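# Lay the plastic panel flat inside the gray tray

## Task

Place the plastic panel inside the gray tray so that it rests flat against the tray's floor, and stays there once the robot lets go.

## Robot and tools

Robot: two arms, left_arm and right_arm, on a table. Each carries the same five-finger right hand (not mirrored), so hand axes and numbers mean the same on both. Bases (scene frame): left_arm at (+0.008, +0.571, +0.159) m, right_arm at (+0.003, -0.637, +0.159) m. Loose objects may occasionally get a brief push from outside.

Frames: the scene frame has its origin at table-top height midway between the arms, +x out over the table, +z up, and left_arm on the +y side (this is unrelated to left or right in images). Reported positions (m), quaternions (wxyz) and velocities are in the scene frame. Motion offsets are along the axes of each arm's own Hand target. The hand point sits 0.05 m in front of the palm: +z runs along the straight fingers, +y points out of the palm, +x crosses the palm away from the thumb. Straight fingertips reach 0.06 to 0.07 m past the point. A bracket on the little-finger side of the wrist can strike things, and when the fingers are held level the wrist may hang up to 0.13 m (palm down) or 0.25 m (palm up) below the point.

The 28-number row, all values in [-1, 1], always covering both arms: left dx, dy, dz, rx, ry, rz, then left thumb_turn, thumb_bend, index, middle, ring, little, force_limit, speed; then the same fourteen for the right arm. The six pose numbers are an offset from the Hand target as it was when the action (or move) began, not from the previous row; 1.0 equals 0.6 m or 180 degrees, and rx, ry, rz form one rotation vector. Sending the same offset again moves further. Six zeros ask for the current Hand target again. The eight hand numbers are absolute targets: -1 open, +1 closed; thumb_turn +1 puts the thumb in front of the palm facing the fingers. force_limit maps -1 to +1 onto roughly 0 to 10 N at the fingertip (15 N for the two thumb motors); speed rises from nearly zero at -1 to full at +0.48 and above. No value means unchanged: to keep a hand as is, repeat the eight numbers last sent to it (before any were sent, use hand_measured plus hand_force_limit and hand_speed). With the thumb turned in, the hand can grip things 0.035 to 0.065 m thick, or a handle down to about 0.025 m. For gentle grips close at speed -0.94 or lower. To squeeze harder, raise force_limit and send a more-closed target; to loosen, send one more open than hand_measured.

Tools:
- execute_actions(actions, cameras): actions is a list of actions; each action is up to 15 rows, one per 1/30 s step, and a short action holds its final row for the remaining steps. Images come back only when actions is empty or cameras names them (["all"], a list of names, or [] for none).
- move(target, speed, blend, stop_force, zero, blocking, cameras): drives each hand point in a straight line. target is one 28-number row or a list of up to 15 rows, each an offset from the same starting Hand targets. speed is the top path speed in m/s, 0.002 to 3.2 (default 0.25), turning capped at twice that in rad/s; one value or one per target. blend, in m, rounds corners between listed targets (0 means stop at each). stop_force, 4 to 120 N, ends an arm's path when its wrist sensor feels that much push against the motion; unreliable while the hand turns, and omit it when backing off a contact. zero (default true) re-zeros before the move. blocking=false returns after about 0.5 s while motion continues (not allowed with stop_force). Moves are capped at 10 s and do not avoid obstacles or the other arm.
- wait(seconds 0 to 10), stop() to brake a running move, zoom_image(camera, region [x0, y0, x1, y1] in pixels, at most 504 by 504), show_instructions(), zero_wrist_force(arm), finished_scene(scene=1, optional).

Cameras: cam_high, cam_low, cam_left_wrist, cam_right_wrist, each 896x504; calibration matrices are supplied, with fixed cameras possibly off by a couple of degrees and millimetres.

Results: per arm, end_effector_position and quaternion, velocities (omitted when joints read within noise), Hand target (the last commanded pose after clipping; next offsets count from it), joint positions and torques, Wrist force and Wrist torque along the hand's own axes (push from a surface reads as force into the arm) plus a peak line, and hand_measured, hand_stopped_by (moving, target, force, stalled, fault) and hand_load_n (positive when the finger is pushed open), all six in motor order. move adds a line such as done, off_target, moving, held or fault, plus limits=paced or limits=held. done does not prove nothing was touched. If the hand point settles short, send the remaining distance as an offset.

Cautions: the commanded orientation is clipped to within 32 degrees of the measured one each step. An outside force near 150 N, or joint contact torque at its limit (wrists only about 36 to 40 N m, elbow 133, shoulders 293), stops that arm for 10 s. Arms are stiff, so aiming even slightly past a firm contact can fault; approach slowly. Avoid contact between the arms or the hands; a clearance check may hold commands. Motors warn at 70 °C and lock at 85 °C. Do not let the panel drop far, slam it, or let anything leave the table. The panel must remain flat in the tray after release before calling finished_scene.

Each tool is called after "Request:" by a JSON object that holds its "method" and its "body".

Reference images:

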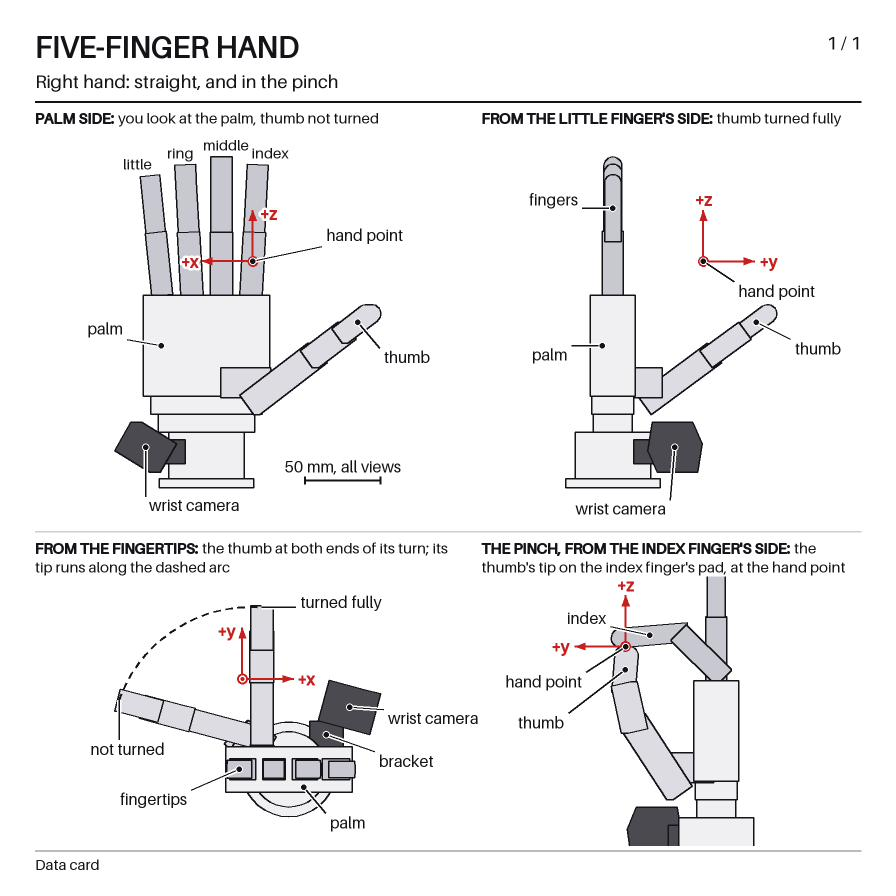

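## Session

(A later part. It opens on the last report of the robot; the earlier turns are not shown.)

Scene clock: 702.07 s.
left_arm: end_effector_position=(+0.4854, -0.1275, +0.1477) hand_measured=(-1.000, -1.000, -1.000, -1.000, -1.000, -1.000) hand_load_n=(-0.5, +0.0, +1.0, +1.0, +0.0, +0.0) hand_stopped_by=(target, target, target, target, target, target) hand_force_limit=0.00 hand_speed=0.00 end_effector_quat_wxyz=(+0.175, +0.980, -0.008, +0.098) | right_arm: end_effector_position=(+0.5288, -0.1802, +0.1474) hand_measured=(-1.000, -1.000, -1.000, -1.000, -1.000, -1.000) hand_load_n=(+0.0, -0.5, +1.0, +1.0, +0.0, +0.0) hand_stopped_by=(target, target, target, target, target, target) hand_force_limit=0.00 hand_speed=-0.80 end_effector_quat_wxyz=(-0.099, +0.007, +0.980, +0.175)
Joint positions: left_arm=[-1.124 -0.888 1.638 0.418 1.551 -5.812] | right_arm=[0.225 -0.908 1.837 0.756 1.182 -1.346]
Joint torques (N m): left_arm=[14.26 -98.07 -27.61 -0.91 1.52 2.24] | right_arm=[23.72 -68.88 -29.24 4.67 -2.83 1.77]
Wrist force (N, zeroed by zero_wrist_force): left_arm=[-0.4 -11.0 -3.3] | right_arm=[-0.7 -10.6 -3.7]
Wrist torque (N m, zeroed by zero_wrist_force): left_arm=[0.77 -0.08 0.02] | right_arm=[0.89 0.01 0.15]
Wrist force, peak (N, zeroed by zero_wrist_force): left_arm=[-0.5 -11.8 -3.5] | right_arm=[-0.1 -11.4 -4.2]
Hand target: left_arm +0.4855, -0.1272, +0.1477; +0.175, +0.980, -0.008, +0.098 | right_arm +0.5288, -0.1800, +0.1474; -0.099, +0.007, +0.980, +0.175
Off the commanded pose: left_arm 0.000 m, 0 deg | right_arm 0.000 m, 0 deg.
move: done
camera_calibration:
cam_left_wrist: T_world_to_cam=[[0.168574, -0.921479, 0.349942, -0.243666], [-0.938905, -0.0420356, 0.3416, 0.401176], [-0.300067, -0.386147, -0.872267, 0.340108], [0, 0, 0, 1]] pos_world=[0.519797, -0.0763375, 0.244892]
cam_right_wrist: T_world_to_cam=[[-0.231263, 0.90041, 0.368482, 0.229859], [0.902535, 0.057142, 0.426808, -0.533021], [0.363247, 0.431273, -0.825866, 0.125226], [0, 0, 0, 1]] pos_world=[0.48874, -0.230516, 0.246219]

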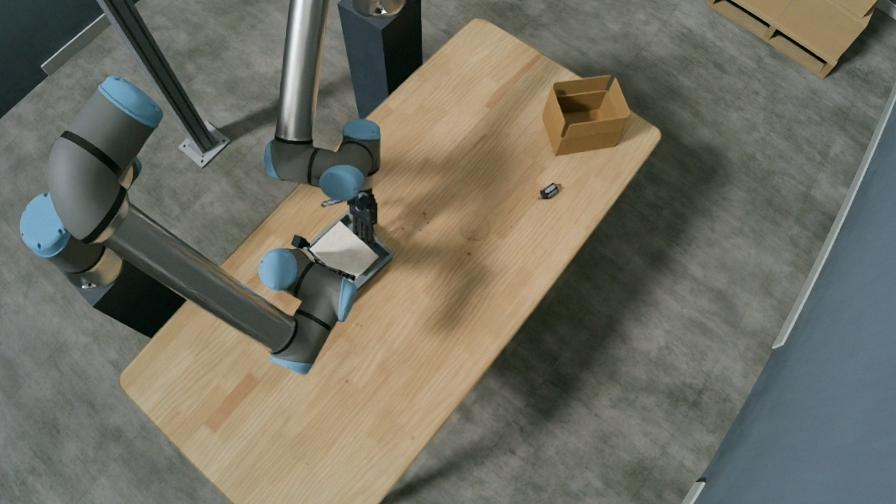

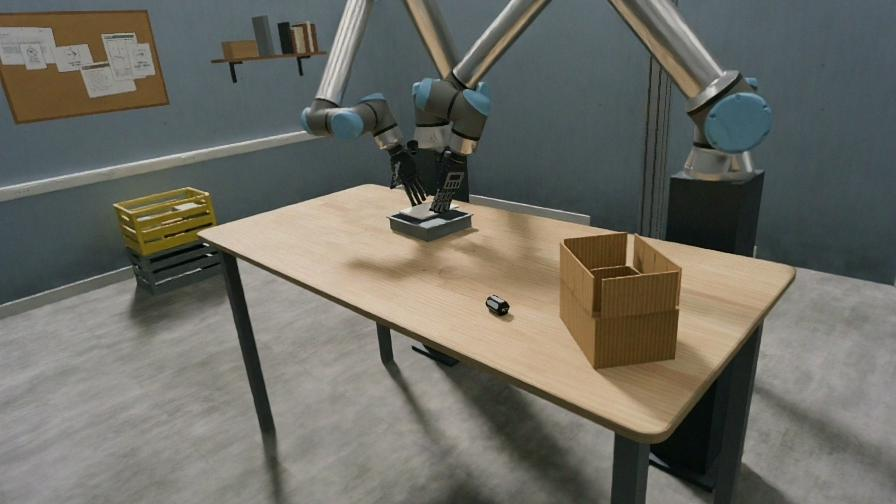

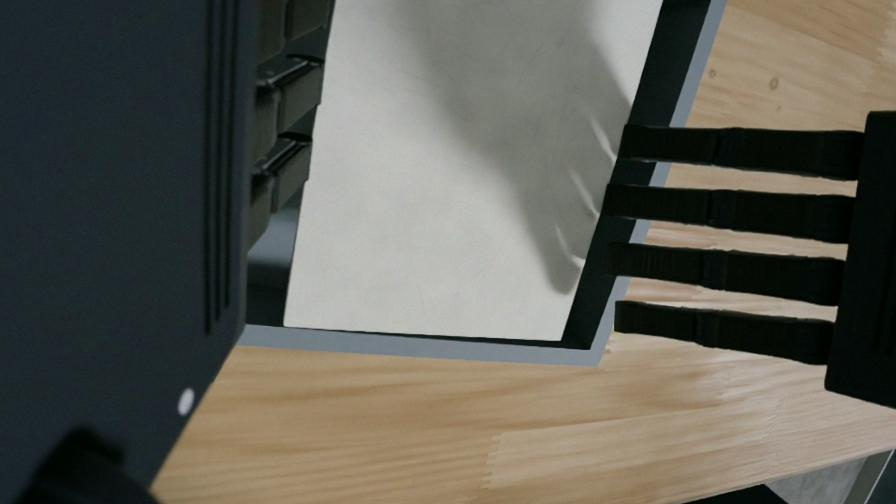

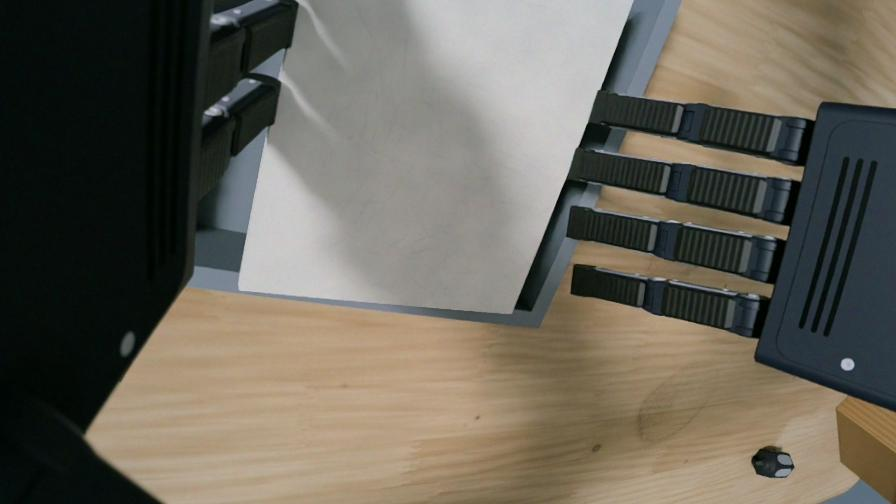

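Request:
{"method": "move", "body": {"target": [-0.0105,-0.00324,0.01833,0,0,0,-1,-1,-1,-1,-1,-1,0,0,0.0027,-0.01015,0.01856,0,0,0,-1,-1,-1,-1,-1,-1,0,-0.8], "speed": 0.03, "cameras": ["all"]}}

Request:
{"method": "zoom_image", "body": {"camera": "cam_high", "region": [290, 200, 400, 300]}}

Request:
{"method": "zoom_image", "body": {"camera": "cam_low", "region": [380, 180, 480, 250]}}

Request:
{"method": "zoom_image", "body": {"camera": "cam_right_wrist", "region": [480, 250, 580, 350]}}

Request:
{"method": "zoom_image", "body": {"camera": "cam_left_wrist", "region": [530, 280, 630, 380]}}

Scene clock: 753.17 s.
left_arm: end_effector_position=(+0.4814, -0.1293, +0.1356) hand_measured=(-1.000, -1.000, -1.000, -1.000, -1.000, -1.000) hand_load_n=(+0.0, +0.0, +0.5, +0.5, +0.0, +0.0) hand_stopped_by=(target, target, target, target, target, target) hand_force_limit=0.00 hand_speed=0.00 end_effector_quat_wxyz=(+0.175, +0.980, -0.008, +0.098) | right_arm: end_effector_position=(+0.5246, -0.1820, +0.1352) hand_measured=(-1.000, -1.000, -1.000, -1.000, -1.000, -1.000) hand_load_n=(+0.0, +0.0, +0.5, +0.5, +0.0, +0.0) hand_stopped_by=(target, target, target, target, target, target) hand_force_limit=0.00 hand_speed=-0.80 end_effector_quat_wxyz=(-0.099, +0.007, +0.980, +0.175)
Joint positions: left_arm=[-1.131 -0.876 1.643 0.401 1.549 -5.818] | right_arm=[0.224 -0.896 1.848 0.734 1.182 -1.347]
Joint torques (N m): left_arm=[-4.93 -96.94 -31.87 1.5 -1.44 0.09] | right_arm=[-12.31 -88.58 -25.3 6.59 0.14 -2.62]
Wrist force (N, zeroed by zero_wrist_force): left_arm=[-0.1 -5.7 -1.9] | right_arm=[-0.2 -5.8 -2.0]
Wrist torque (N m, zeroed by zero_wrist_force): left_arm=[0.47 -0.07 0.07] | right_arm=[0.51 -0.04 0.19]
Wrist force, peak (N, zeroed by zero_wrist_force): left_arm=[-0.5 -10.8 -3.0] | right_arm=[-0.3 -10.1 -3.8]
Hand target: left_arm +0.4815, -0.1293, +0.1357; +0.175, +0.980, -0.008, +0.098 | right_arm +0.5248, -0.1820, +0.1354; -0.099, +0.007, +0.980, +0.175
Off the commanded pose: left_arm 0.000 m, 0 deg | right_arm 0.000 m, 0 deg.
move: done
camera_calibration:
cam_left_wrist: T_world_to_cam=[[0.168662, -0.921515, 0.349804, -0.240432], [-0.938856, -0.042119, 0.341724, 0.401417], [-0.30017, -0.386052, -0.872274, 0.32772], [0, 0, 0, 1]] pos_world=[0.515797, -0.0781377, 0.232792]
cam_right_wrist: T_world_to_cam=[[-0.231123, 0.900415, 0.368558, 0.234943], [0.902653, 0.0570962, 0.426564, -0.524022], [0.363042, 0.431269, -0.825959, 0.117536], [0, 0, 0, 1]] pos_world=[0.48464, -0.232316, 0.234019]

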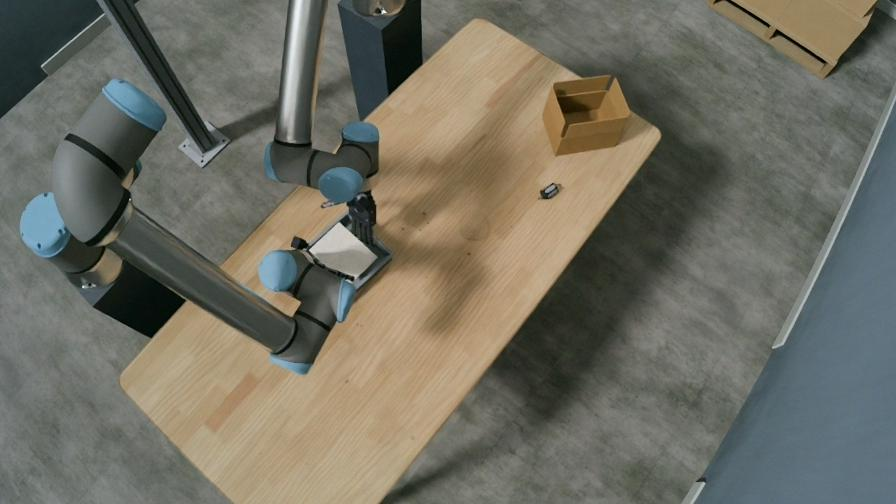

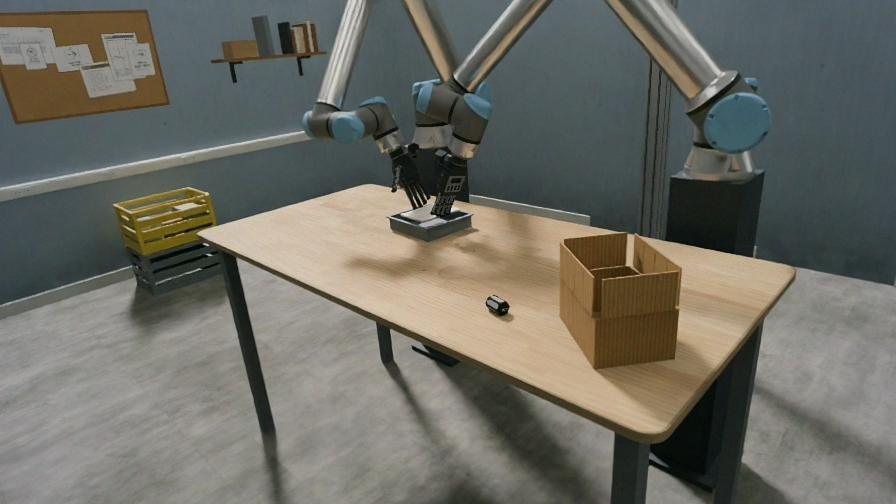

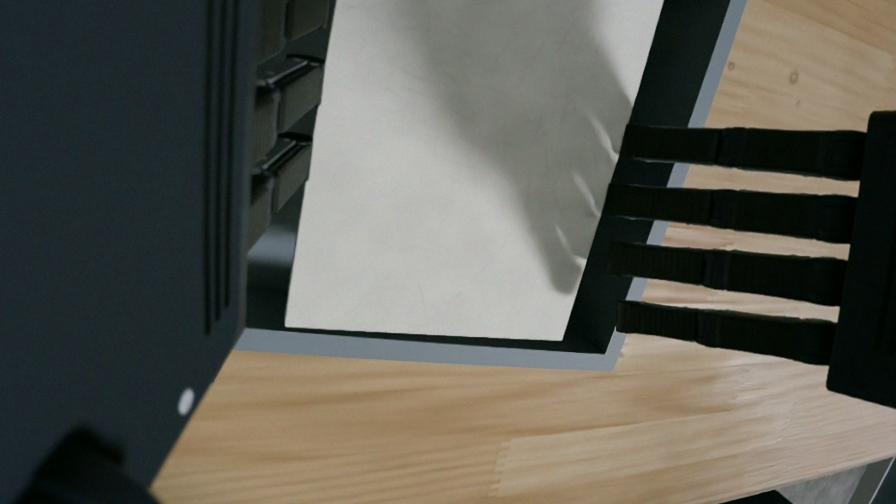

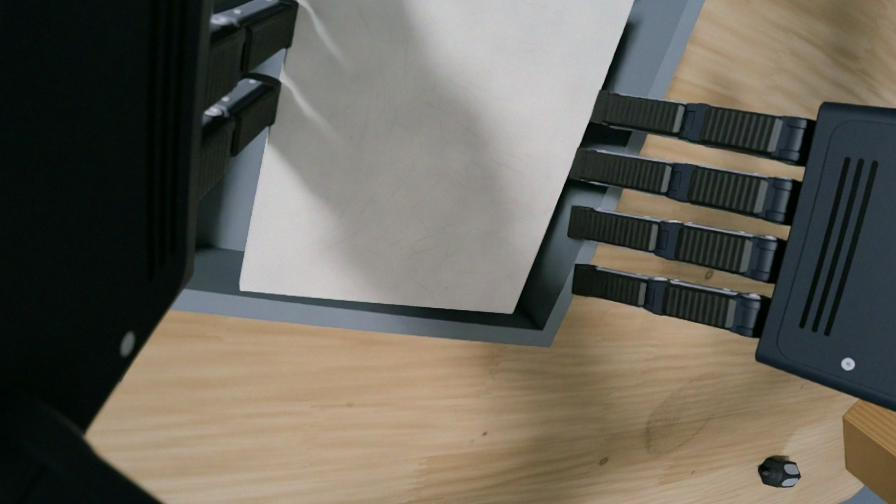

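Scaled by 4.582 from the camera's 896x504 image, which has a finer 1280x720 frame.

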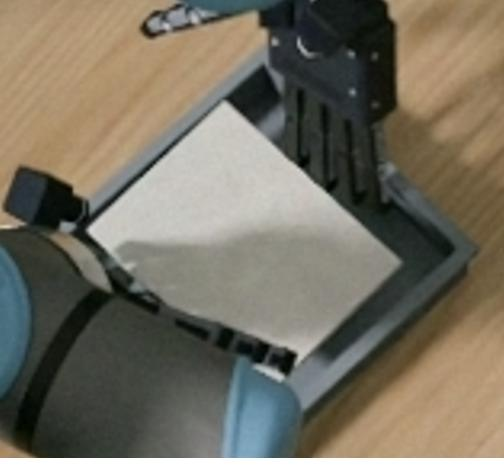

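Scaled by 5.040 from the camera's 896x504 image, which has a finer 1280x720 frame.

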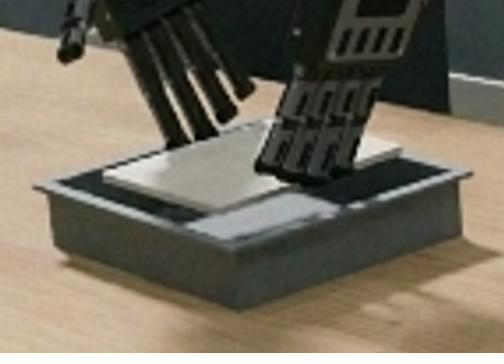

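Scaled by 5.040 from the camera's 896x504 image, which has a finer 1280x720 frame.

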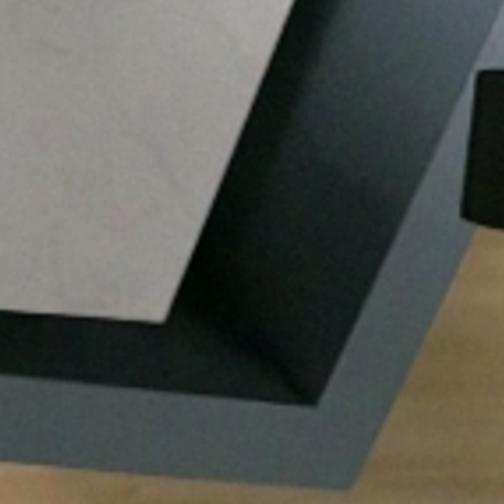

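Scaled by 5.040 from the camera's 896x504 image, which has a finer 1280x720 frame.

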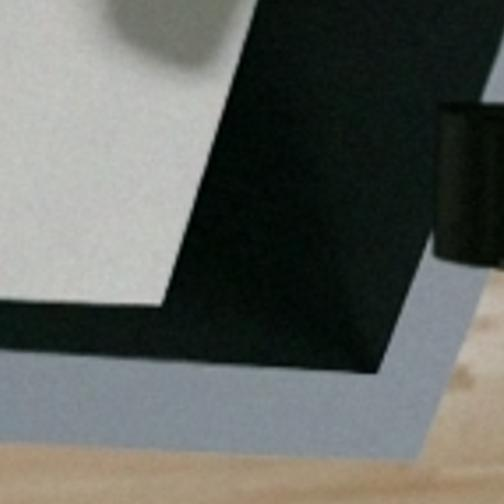

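Request:
{"method": "move", "body": {"target": [0,0.00024,0.00008,0,0,0,-1,-1,-1,-1,-1,-1,0,0,0,0.00024,0.00008,0,0,0,-1,-1,-1,-1,-1,-1,0,-0.8], "speed": 0.01}}

Scene clock: 757.07 s.
left_arm: end_effector_position=(+0.4816, -0.1295, +0.1358) hand_measured=(-1.000, -1.000, -1.000, -1.000, -1.000, -1.000) hand_load_n=(+0.0, +0.0, +0.5, +0.5, +0.0, +0.0) hand_stopped_by=(target, target, target, target, target, target) hand_force_limit=0.00 hand_speed=0.00 end_effector_quat_wxyz=(+0.175, +0.980, -0.008, +0.098) | right_arm: end_effector_position=(+0.5248, -0.1818, +0.1354) hand_measured=(-1.000, -1.000, -1.000, -1.000, -1.000, -1.000) hand_load_n=(+0.0, +0.0, +0.5, +0.5, +0.0, +0.0) hand_stopped_by=(target, target, target, target, target, target) hand_force_limit=0.00 hand_speed=-0.80 end_effector_quat_wxyz=(-0.099, +0.007, +0.980, +0.175)
Joint positions: left_arm=[-1.131 -0.876 1.643 0.401 1.549 -5.818] | right_arm=[0.224 -0.896 1.848 0.735 1.182 -1.347]
Joint torques (N m): left_arm=[-6.76 -77.52 -41.28 1.3 0.86 -1.98] | right_arm=[17.63 -75.15 -25.38 6.53 -2.5 1.98]
Wrist force (N, zeroed by zero_wrist_force): left_arm=[-0.4 -7.4 -2.2] | right_arm=[-0.3 -7.0 -2.6]
Wrist torque (N m, zeroed by zero_wrist_force): left_arm=[0.50 -0.04 0.03] | right_arm=[0.65 -0.01 0.18]
Wrist force, peak (N, zeroed by zero_wrist_force): left_arm=[-0.1 -7.5 -2.0] | right_arm=[0.1 -7.2 -2.6]
Hand target: left_arm +0.4815, -0.1295, +0.1357; +0.175, +0.980, -0.008, +0.098 | right_arm +0.5248, -0.1818, +0.1354; -0.099, +0.007, +0.980, +0.175
Off the commanded pose: left_arm 0.000 m, 0 deg | right_arm 0.000 m, 0 deg.
move: done

Request:
{"method": "move", "body": {"target": [-0.0020,-0.00209,0.01692,0,0,0,-1,-1,-1,-1,-1,-1,0,0,-0.0045,-0.00821,0.01412,0,0,0,-1,-1,-1,-1,-1,-1,0,-0.8], "speed": 0.02}}

Scene clock: 778.03 s.
left_arm: end_effector_position=(+0.4824, -0.1319, +0.1256) hand_measured=(-1.000, -1.000, -1.000, -1.000, -1.000, -1.000) hand_load_n=(+0.0, +0.0, +1.0, +0.5, +0.0, +0.0) hand_stopped_by=(target, target, target, target, target, target) hand_force_limit=0.00 hand_speed=0.00 end_effector_quat_wxyz=(+0.175, +0.980, -0.008, +0.098) | right_arm: end_effector_position=(+0.5256, -0.1835, +0.1252) hand_measured=(-1.000, -1.000, -1.000, -1.000, -1.000, -1.000) hand_load_n=(+0.0, +0.0, +1.0, +1.0, +0.0, +0.0) hand_stopped_by=(target, target, target, target, target, target) hand_force_limit=0.00 hand_speed=-0.80 end_effector_quat_wxyz=(-0.099, +0.007, +0.980, +0.175)
Joint positions: left_arm=[-1.131 -0.862 1.639 0.39 1.549 -5.818] | right_arm=[0.221 -0.882 1.848 0.721 1.182 -1.35]
Joint torques (N m): left_arm=[-24.45 -100.55 -39.65 0.04 -1.93 -2.48] | right_arm=[-4.57 -83.95 -13.38 5.23 -1.46 -2.43]
Wrist force (N, zeroed by zero_wrist_force): left_arm=[-0.2 -10.8 -3.2] | right_arm=[-0.3 -10.3 -3.8]
Wrist torque (N m, zeroed by zero_wrist_force): left_arm=[0.73 -0.07 0.03] | right_arm=[0.90 -0.02 0.16]
Wrist force, peak (N, zeroed by zero_wrist_force): left_arm=[-0.5 -10.9 -3.3] | right_arm=[-0.3 -10.3 -3.8]
Hand target: left_arm +0.4823, -0.1318, +0.1257; +0.175, +0.980, -0.008, +0.098 | right_arm +0.5255, -0.1835, +0.1254; -0.099, +0.007, +0.980, +0.175
Off the commanded pose: left_arm 0.000 m, 0 deg | right_arm 0.000 m, 0 deg.
move: done

Request:
{"method": "move", "body": {"target": [-0.0049,-0.00847,0.02300,0,0,0,-1,-1,-1,-1,-1,-1,0,0,-0.0049,-0.00847,0.02300,0,0,0,-1,-1,-1,-1,-1,-1,0,-0.8], "speed": 0.02, "cameras": ["cam_low","cam_left_wrist","cam_right_wrist"]}}

Request:
{"method": "zoom_image", "body": {"camera": "cam_low", "region": [380, 180, 480, 250]}}

Scene clock: 782.10 s.
left_arm: end_effector_position=(+0.4823, -0.1319, +0.1106) hand_measured=(-1.000, -1.000, -1.000, -1.000, -1.000, -1.000) hand_load_n=(+0.0, +0.0, +1.0, +0.5, +0.0, +0.0) hand_stopped_by=(target, target, target, target, target, target) hand_force_limit=0.00 hand_speed=0.00 end_effector_quat_wxyz=(+0.175, +0.980, -0.008, +0.098) | right_arm: end_effector_position=(+0.5256, -0.1834, +0.1102) hand_measured=(-1.000, -1.000, -1.000, -1.000, -1.000, -1.000) hand_load_n=(+0.0, -0.5, +1.0, +1.0, +0.0, +0.0) hand_stopped_by=(target, target, target, target, target, target) hand_force_limit=0.00 hand_speed=-0.80 end_effector_quat_wxyz=(-0.099, +0.007, +0.980, +0.175)
Joint positions: left_arm=[-1.131 -0.844 1.641 0.37 1.549 -5.818] | right_arm=[0.221 -0.861 1.848 0.7 1.182 -1.35]
Joint torques (N m): left_arm=[-26.05 -101.98 -29.16 0.13 -0.83 -2.76] | right_arm=[17.58 -86.79 -25.06 5.32 -6.58 1.83]
Wrist force (N, zeroed by zero_wrist_force): left_arm=[0.0 -10.9 -2.9] | right_arm=[-0.9 -10.1 -3.8]
Wrist torque (N m, zeroed by zero_wrist_force): left_arm=[0.74 -0.10 0.04] | right_arm=[0.97 0.06 0.13]
Wrist force, peak (N, zeroed by zero_wrist_force): left_arm=[-0.4 -11.6 -3.2] | right_arm=[-0.4 -10.9 -3.9]
Hand target: left_arm +0.4823, -0.1319, +0.1108; +0.175, +0.980, -0.008, +0.098 | right_arm +0.5255, -0.1834, +0.1104; -0.099, +0.007, +0.980, +0.175
Off the commanded pose: left_arm 0.000 m, 0 deg | right_arm 0.000 m, 0 deg.
move: done
camera_calibration:
cam_left_wrist: T_world_to_cam=[[0.168584, -0.921465, 0.349973, -0.234225], [-0.938895, -0.0420223, 0.341629, 0.410743], [-0.300093, -0.386181, -0.872243, 0.305123], [0, 0, 0, 1]] pos_world=[0.516697, -0.0807375, 0.207792]
cam_right_wrist: T_world_to_cam=[[-0.231183, 0.900406, 0.368544, 0.245656], [0.902591, 0.0570932, 0.426697, -0.514088], [0.363159, 0.431289, -0.825897, 0.097099], [0, 0, 0, 1]] pos_world=[0.48554, -0.233716, 0.209019]
Images, in order (width x height): cam_low 896x504, cam_left_wrist 896x504, cam_right_wrist 896x504.

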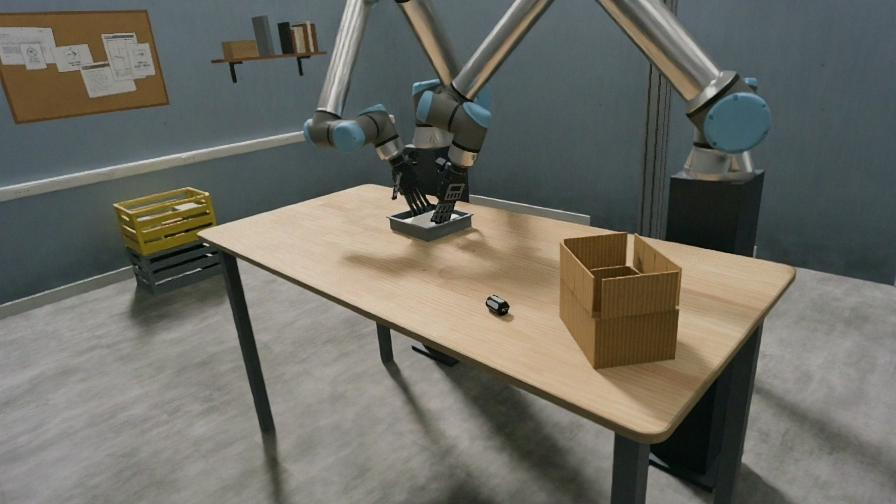

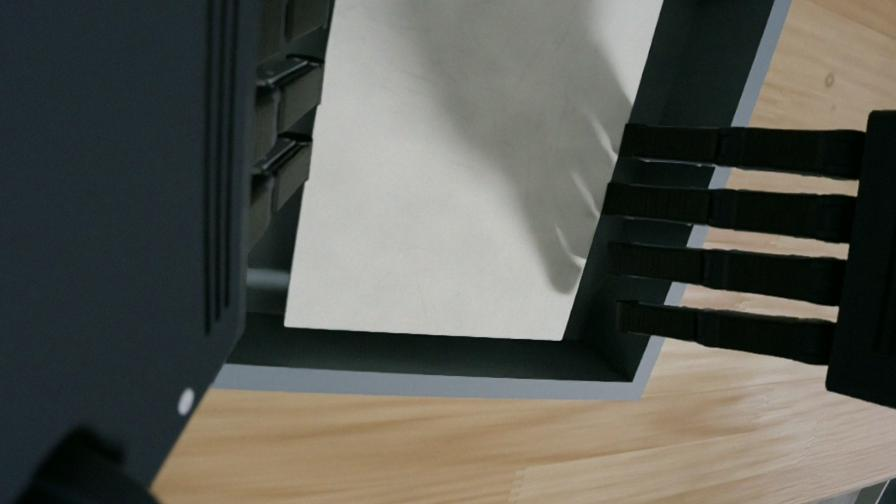

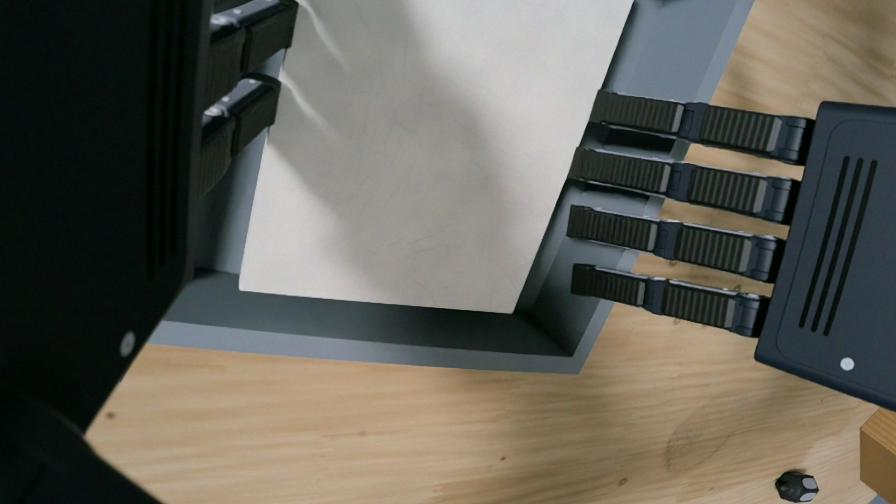

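Scaled by 5.040 from the camera's 896x504 image, which has a finer 1280x720 frame.

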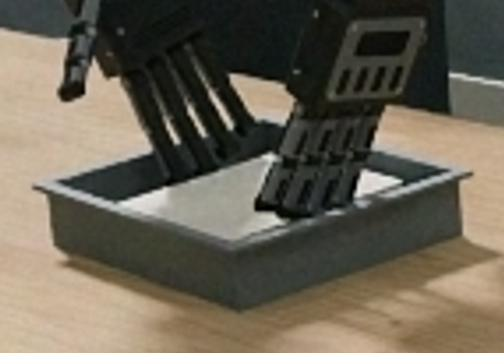

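Request:
{"method": "move", "body": {"target": [-0.0049,-0.00847,0.02300,0,0,0,-1,-1,-1,-1,-1,-1,0,0,-0.0049,-0.00847,0.02300,0,0,0,-1,-1,-1,-1,-1,-1,0,-0.8], "speed": 0.02, "cameras": ["cam_low","cam_left_wrist","cam_right_wrist"]}}

Request:
{"method": "zoom_image", "body": {"camera": "cam_low", "region": [380, 180, 480, 250]}}

Scene clock: 786.30 s.
left_arm: end_effector_position=(+0.4823, -0.1319, +0.0956) hand_measured=(-1.000, -1.000, -1.000, -1.000, -1.000, -1.000) hand_load_n=(+0.5, +0.0, +1.0, +0.5, +0.0, +0.0) hand_stopped_by=(target, target, target, target, target, target) hand_force_limit=0.00 hand_speed=0.00 end_effector_quat_wxyz=(+0.175, +0.980, -0.008, +0.098) | right_arm: end_effector_position=(+0.5256, -0.1834, +0.0952) hand_measured=(-1.000, -1.000, -1.000, -1.000, -1.000, -1.000) hand_load_n=(+0.0, +0.0, +0.5, +1.0, +0.0, +0.0) hand_stopped_by=(target, target, target, target, target, target) hand_force_limit=0.00 hand_speed=-0.80 end_effector_quat_wxyz=(-0.099, +0.007, +0.980, +0.175)
Joint positions: left_arm=[-1.131 -0.826 1.643 0.351 1.549 -5.819] | right_arm=[0.221 -0.839 1.847 0.68 1.182 -1.35]
Joint torques (N m): left_arm=[-27.08 -103.85 -27.6 0.14 -2.06 -2.66] | right_arm=[21.72 -91.12 -23.51 5.36 -7.03 2.17]
Wrist force (N, zeroed by zero_wrist_force): left_arm=[-0.1 -10.6 -3.1] | right_arm=[-0.1 -10.1 -3.8]
Wrist torque (N m, zeroed by zero_wrist_force): left_arm=[0.77 -0.08 0.03] | right_arm=[0.97 -0.04 0.17]
Wrist force, peak (N, zeroed by zero_wrist_force): left_arm=[-0.6 -11.8 -3.4] | right_arm=[-0.7 -11.2 -4.4]
Hand target: left_arm +0.4823, -0.1319, +0.0958; +0.175, +0.980, -0.008, +0.098 | right_arm +0.5255, -0.1834, +0.0954; -0.099, +0.007, +0.980, +0.175
Off the commanded pose: left_arm 0.000 m, 0 deg | right_arm 0.000 m, 0 deg.
move: done
camera_calibration:
cam_left_wrist: T_world_to_cam=[[0.168574, -0.921479, 0.349942, -0.228966], [-0.938905, -0.0420356, 0.3416, 0.415877], [-0.300067, -0.386147, -0.872267, 0.292033], [0, 0, 0, 1]] pos_world=[0.516697, -0.0807375, 0.192792]
cam_right_wrist: T_world_to_cam=[[-0.231183, 0.900406, 0.368544, 0.251184], [0.902591, 0.0570932, 0.426697, -0.507688], [0.363159, 0.431289, -0.825897, 0.0847105], [0, 0, 0, 1]] pos_world=[0.48554, -0.233716, 0.194019]
Images, in order (width x height): cam_low 896x504, cam_left_wrist 896x504, cam_right_wrist 896x504.

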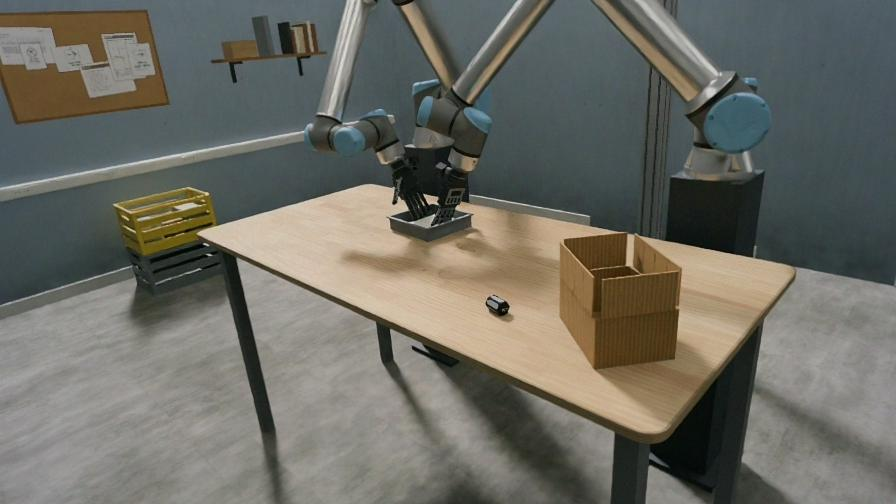

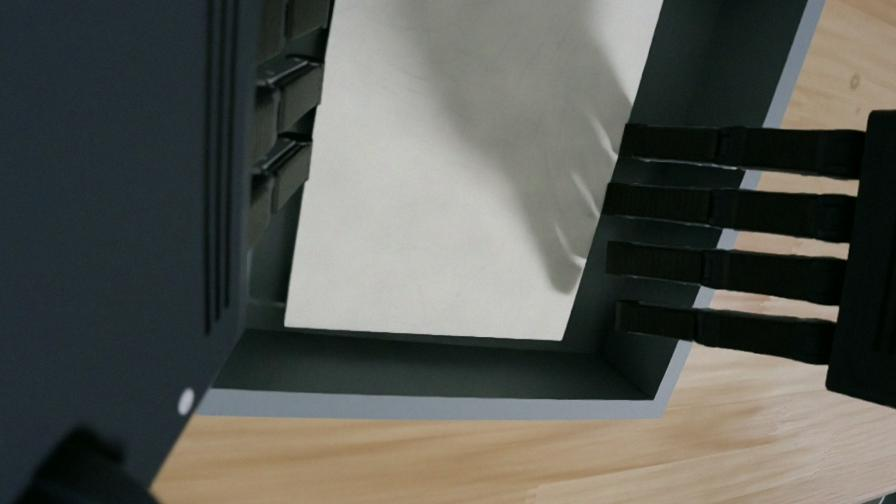

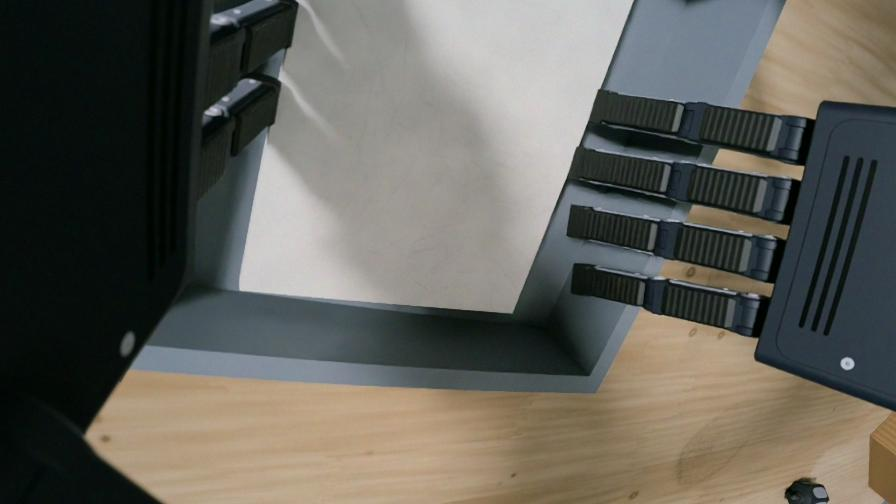

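Scaled by 5.040 from the camera's 896x504 image, which has a finer 1280x720 frame.

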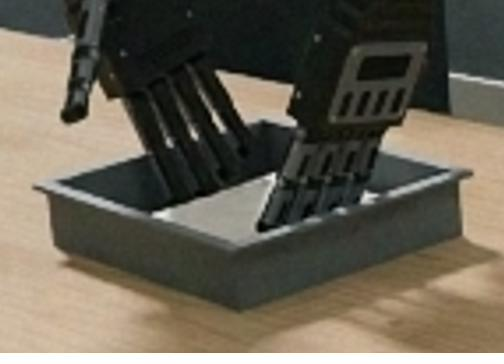

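Request:
{"method": "move", "body": {"target": [-0.0019,-0.00342,0.00919,0,0,0,-1,-1,-1,-1,-1,-1,0,0,-0.0019,-0.00342,0.00919,0,0,0,-1,-1,-1,-1,-1,-1,0,-0.8], "speed": 0.01, "stop_force": 4}}

Scene clock: 801.20 s.
left_arm: end_effector_position=(+0.4823, -0.1319, +0.0898) hand_measured=(-1.000, -1.000, -1.000, -1.000, -1.000, -1.000) hand_load_n=(+0.0, +0.0, +1.0, +0.5, +0.0, +0.0) hand_stopped_by=(target, target, target, target, target, target) hand_force_limit=0.00 hand_speed=0.00 end_effector_quat_wxyz=(+0.175, +0.980, -0.008, +0.098) | right_arm: end_effector_position=(+0.5255, -0.1834, +0.0894) hand_measured=(-1.000, -1.000, -1.000, -1.000, -1.000, -1.000) hand_load_n=(+0.0, +0.0, +1.0, +1.0, +0.0, +0.0) hand_stopped_by=(target, target, target, target, target, target) hand_force_limit=0.00 hand_speed=-0.80 end_effector_quat_wxyz=(-0.099, +0.007, +0.980, +0.175)
Joint positions: left_arm=[-1.131 -0.819 1.644 0.343 1.549 -5.819] | right_arm=[0.221 -0.831 1.846 0.672 1.182 -1.35]
Joint torques (N m): left_arm=[1.1 -102.14 -27.27 0.59 0.71 1.69] | right_arm=[23.75 -94.79 -22.48 5.89 -6.7 1.99]
Wrist force (N, zeroed by zero_wrist_force): left_arm=[-0.1 -11.5 -2.8] | right_arm=[-0.7 -10.7 -3.9]
Wrist torque (N m, zeroed by zero_wrist_force): left_arm=[0.70 -0.10 0.02] | right_arm=[0.95 0.04 0.12]
Wrist force, peak (N, zeroed by zero_wrist_force): left_arm=[0.0 -11.8 -3.7] | right_arm=[-0.5 -11.1 -4.2]
Hand target: left_arm +0.4823, -0.1319, +0.0898; +0.175, +0.980, -0.008, +0.098 | right_arm +0.5255, -0.1834, +0.0894; -0.099, +0.007, +0.980, +0.175
Off the commanded pose: left_arm 0.000 m, 0 deg | right_arm 0.000 m, 0 deg.
move: done

Request:
{"method": "move", "body": {"target": [-0.0016,-0.00285,0.00766,0,0,0,-1,-1,-1,-1,-1,-1,0,0,-0.0016,-0.00285,0.00766,0,0,0,-1,-1,-1,-1,-1,-1,0,-0.8], "speed": 0.006, "stop_force": 4, "cameras": ["all"]}}

Request:
{"method": "zoom_image", "body": {"camera": "cam_low", "region": [380, 180, 480, 250]}}

Scene clock: 805.37 s.
left_arm: end_effector_position=(+0.4823, -0.1319, +0.0871) hand_measured=(-1.000, -1.000, -1.000, -1.000, -1.000, -1.000) hand_load_n=(+0.0, +0.0, +1.0, +0.5, +0.0, +0.0) hand_stopped_by=(target, target, target, target, target, target) hand_force_limit=0.00 hand_speed=0.00 end_effector_quat_wxyz=(+0.175, +0.980, -0.008, +0.098) | right_arm: end_effector_position=(+0.5255, -0.1834, +0.0855) hand_measured=(-1.000, -1.000, -1.000, -1.000, -1.000, -1.000) hand_load_n=(+0.0, +0.0, +1.0, +1.0, +0.0, +0.0) hand_stopped_by=(target, target, target, target, target, target) hand_force_limit=0.00 hand_speed=-0.80 end_effector_quat_wxyz=(-0.099, +0.007, +0.980, +0.175)
Joint positions: left_arm=[-1.131 -0.816 1.644 0.34 1.549 -5.819] | right_arm=[0.221 -0.825 1.846 0.667 1.182 -1.35]
Joint torques (N m): left_arm=[14.19 -97.57 -29.04 0.98 3.31 1.53] | right_arm=[22.48 -87.86 -13.3 5.19 -6.83 1.84]
Wrist force (N, zeroed by zero_wrist_force): left_arm=[0.0 -10.8 -8.1] | right_arm=[1.3 -11.3 -9.0]
Wrist torque (N m, zeroed by zero_wrist_force): left_arm=[1.03 -0.03 0.04] | right_arm=[1.35 0.09 0.24]
Wrist force, peak (N, zeroed by zero_wrist_force): left_arm=[1.0 -9.7 -11.2] | right_arm=[1.0 -11.3 -12.6]
Hand target: left_arm +0.4823, -0.1319, +0.0871; +0.175, +0.980, -0.008, +0.098 (not the last commanded pose) | right_arm +0.5255, -0.1834, +0.0855; -0.099, +0.007, +0.980, +0.175 (not the last commanded pose)
Off the commanded pose: left_arm 0.002 m, 0 deg | right_arm 0.001 m, 0 deg.
move: contact (left_arm, right_arm)
camera_calibration:
cam_left_wrist: T_world_to_cam=[[0.168584, -0.921465, 0.349973, -0.226001], [-0.938895, -0.0420223, 0.341629, 0.418772], [-0.300093, -0.386181, -0.872243, 0.284625], [0, 0, 0, 1]] pos_world=[0.516697, -0.0807375, 0.184292]
cam_right_wrist: T_world_to_cam=[[-0.231183, 0.900406, 0.368544, 0.254736], [0.902591, 0.0570932, 0.426697, -0.503458], [0.363159, 0.431289, -0.825897, 0.0767356], [0, 0, 0, 1]] pos_world=[0.48544, -0.233716, 0.184319]

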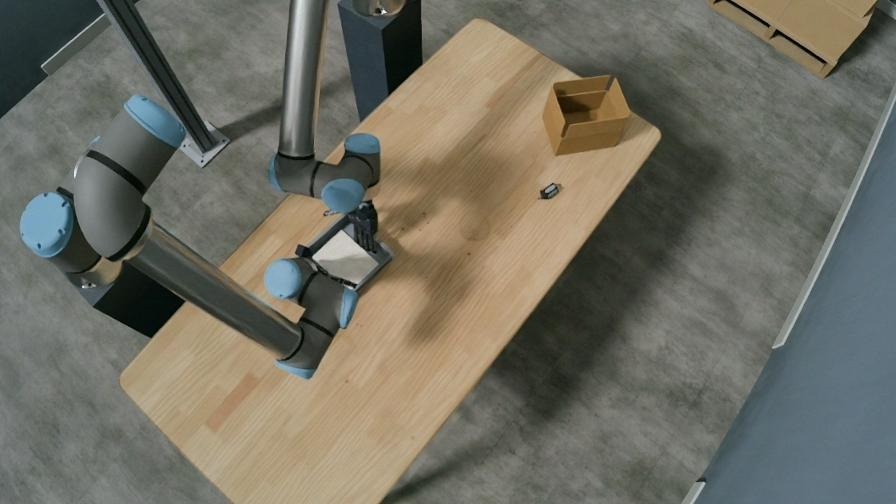

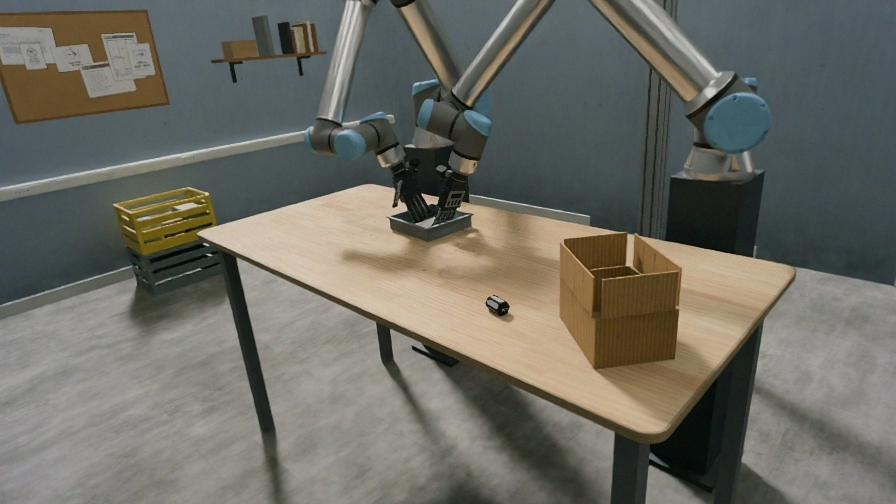

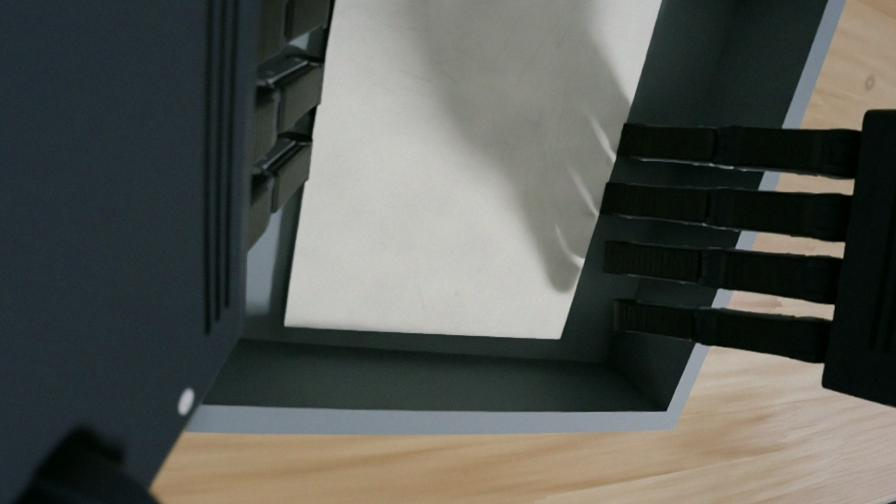

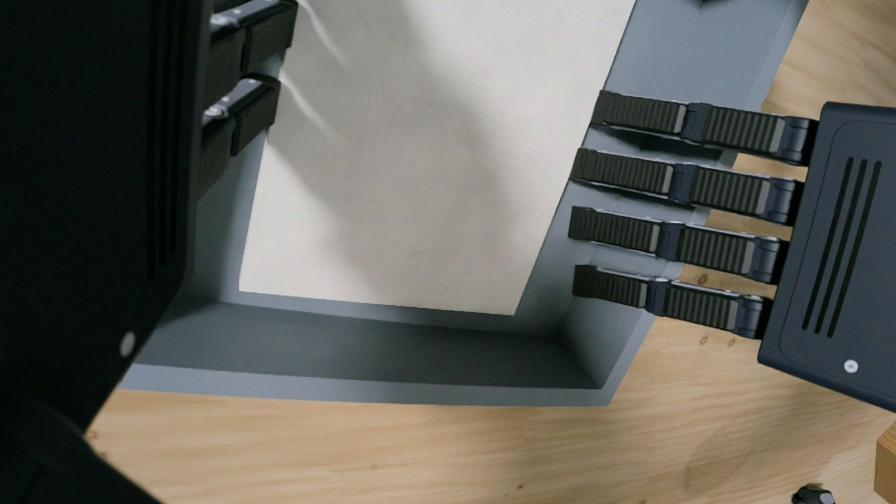

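Scaled by 5.040 from the camera's 896x504 image, which has a finer 1280x720 frame.

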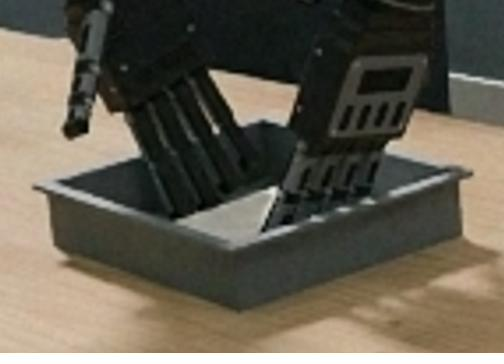

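Request:
{"method": "move", "body": {"target": [0.00056,-0.00346,-0.00262,0,0,0,-1,-1,-1,-1,-1,-1,0,0,0,0,0,0,0,0,-1,-1,-1,-1,-1,-1,0,-0.8], "speed": 0.01, "cameras": ["cam_left_wrist","cam_right_wrist"]}}

Scene clock: 812.73 s.
left_arm: end_effector_position=(+0.4825, -0.1294, +0.0879) hand_measured=(-1.000, -1.000, -1.000, -1.000, -1.000, -1.000) hand_load_n=(+0.0, +0.0, +0.5, +0.0, +0.0, +0.0) hand_stopped_by=(target, target, target, target, target, target) hand_force_limit=0.00 hand_speed=0.00 end_effector_quat_wxyz=(+0.175, +0.980, -0.008, +0.098) | right_arm: end_effector_position=(+0.5255, -0.1833, +0.0855) hand_measured=(-1.000, -1.000, -1.000, -1.000, -1.000, -1.000) hand_load_n=(+0.0, +0.0, +0.0, +0.5, +0.0, +0.0) hand_stopped_by=(target, target, target, target, target, target) hand_force_limit=0.00 hand_speed=-0.80 end_effector_quat_wxyz=(-0.099, +0.007, +0.980, +0.175)
Joint positions: left_arm=[-1.13 -0.819 1.648 0.338 1.549 -5.817] | right_arm=[0.221 -0.825 1.846 0.667 1.182 -1.35]
Joint torques (N m): left_arm=[12.89 -91.22 -26.61 -0.49 3.19 1.49] | right_arm=[22.59 -88.14 -11.04 5.16 -1.91 1.43]
Wrist force (N, zeroed by zero_wrist_force): left_arm=[-0.6 -5.2 -1.6] | right_arm=[0.0 -4.8 -3.1]
Wrist torque (N m, zeroed by zero_wrist_force): left_arm=[0.39 -0.08 0.05] | right_arm=[0.57 -0.05 0.21]
Wrist force, peak (N, zeroed by zero_wrist_force): left_arm=[-0.1 -11.1 -8.2] | right_arm=[0.8 -11.5 -9.2]
Hand target: left_arm +0.4825, -0.1294, +0.0879; +0.175, +0.980, -0.008, +0.098 | right_arm +0.5255, -0.1834, +0.0855; -0.099, +0.007, +0.980, +0.175
Off the commanded pose: left_arm 0.000 m, 0 deg | right_arm 0.000 m, 0 deg.
move: done
camera_calibration:
cam_left_wrist: T_world_to_cam=[[0.168584, -0.921465, 0.349973, -0.223994], [-0.938895, -0.0420223, 0.341629, 0.418697], [-0.300093, -0.386181, -0.872243, 0.286319], [0, 0, 0, 1]] pos_world=[0.516797, -0.0782375, 0.185092]
cam_right_wrist: T_world_to_cam=[[-0.231224, 0.900357, 0.368637, 0.254727], [0.902621, 0.0571303, 0.426627, -0.503452], [0.363056, 0.431386, -0.825891, 0.076807], [0, 0, 0, 1]] pos_world=[0.48544, -0.233717, 0.184319]
Images, in order (width x height): cam_left_wrist 896x504, cam_right_wrist 896x504.

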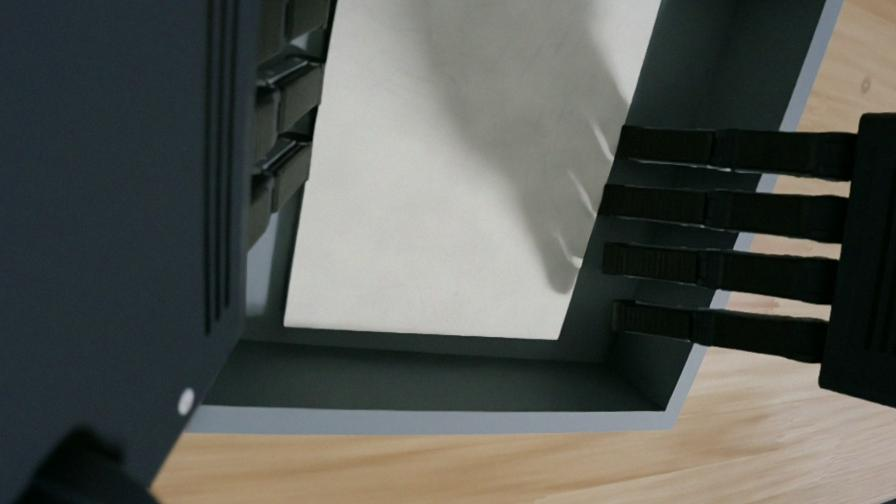

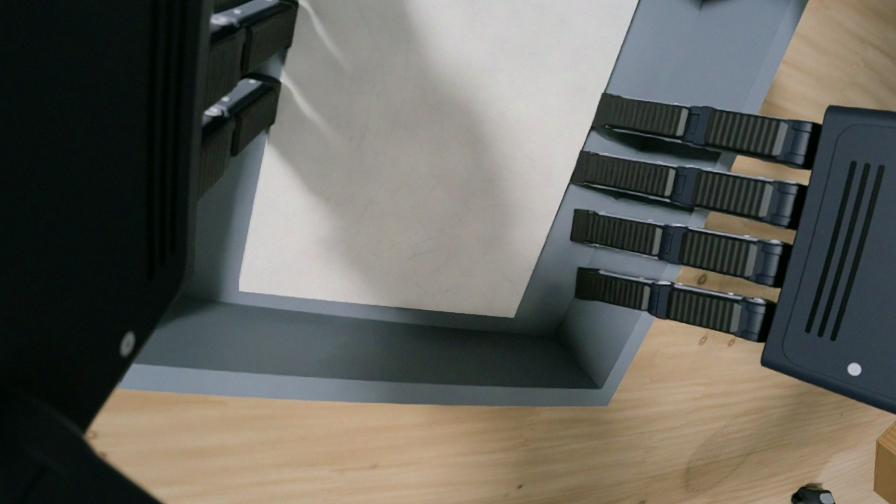

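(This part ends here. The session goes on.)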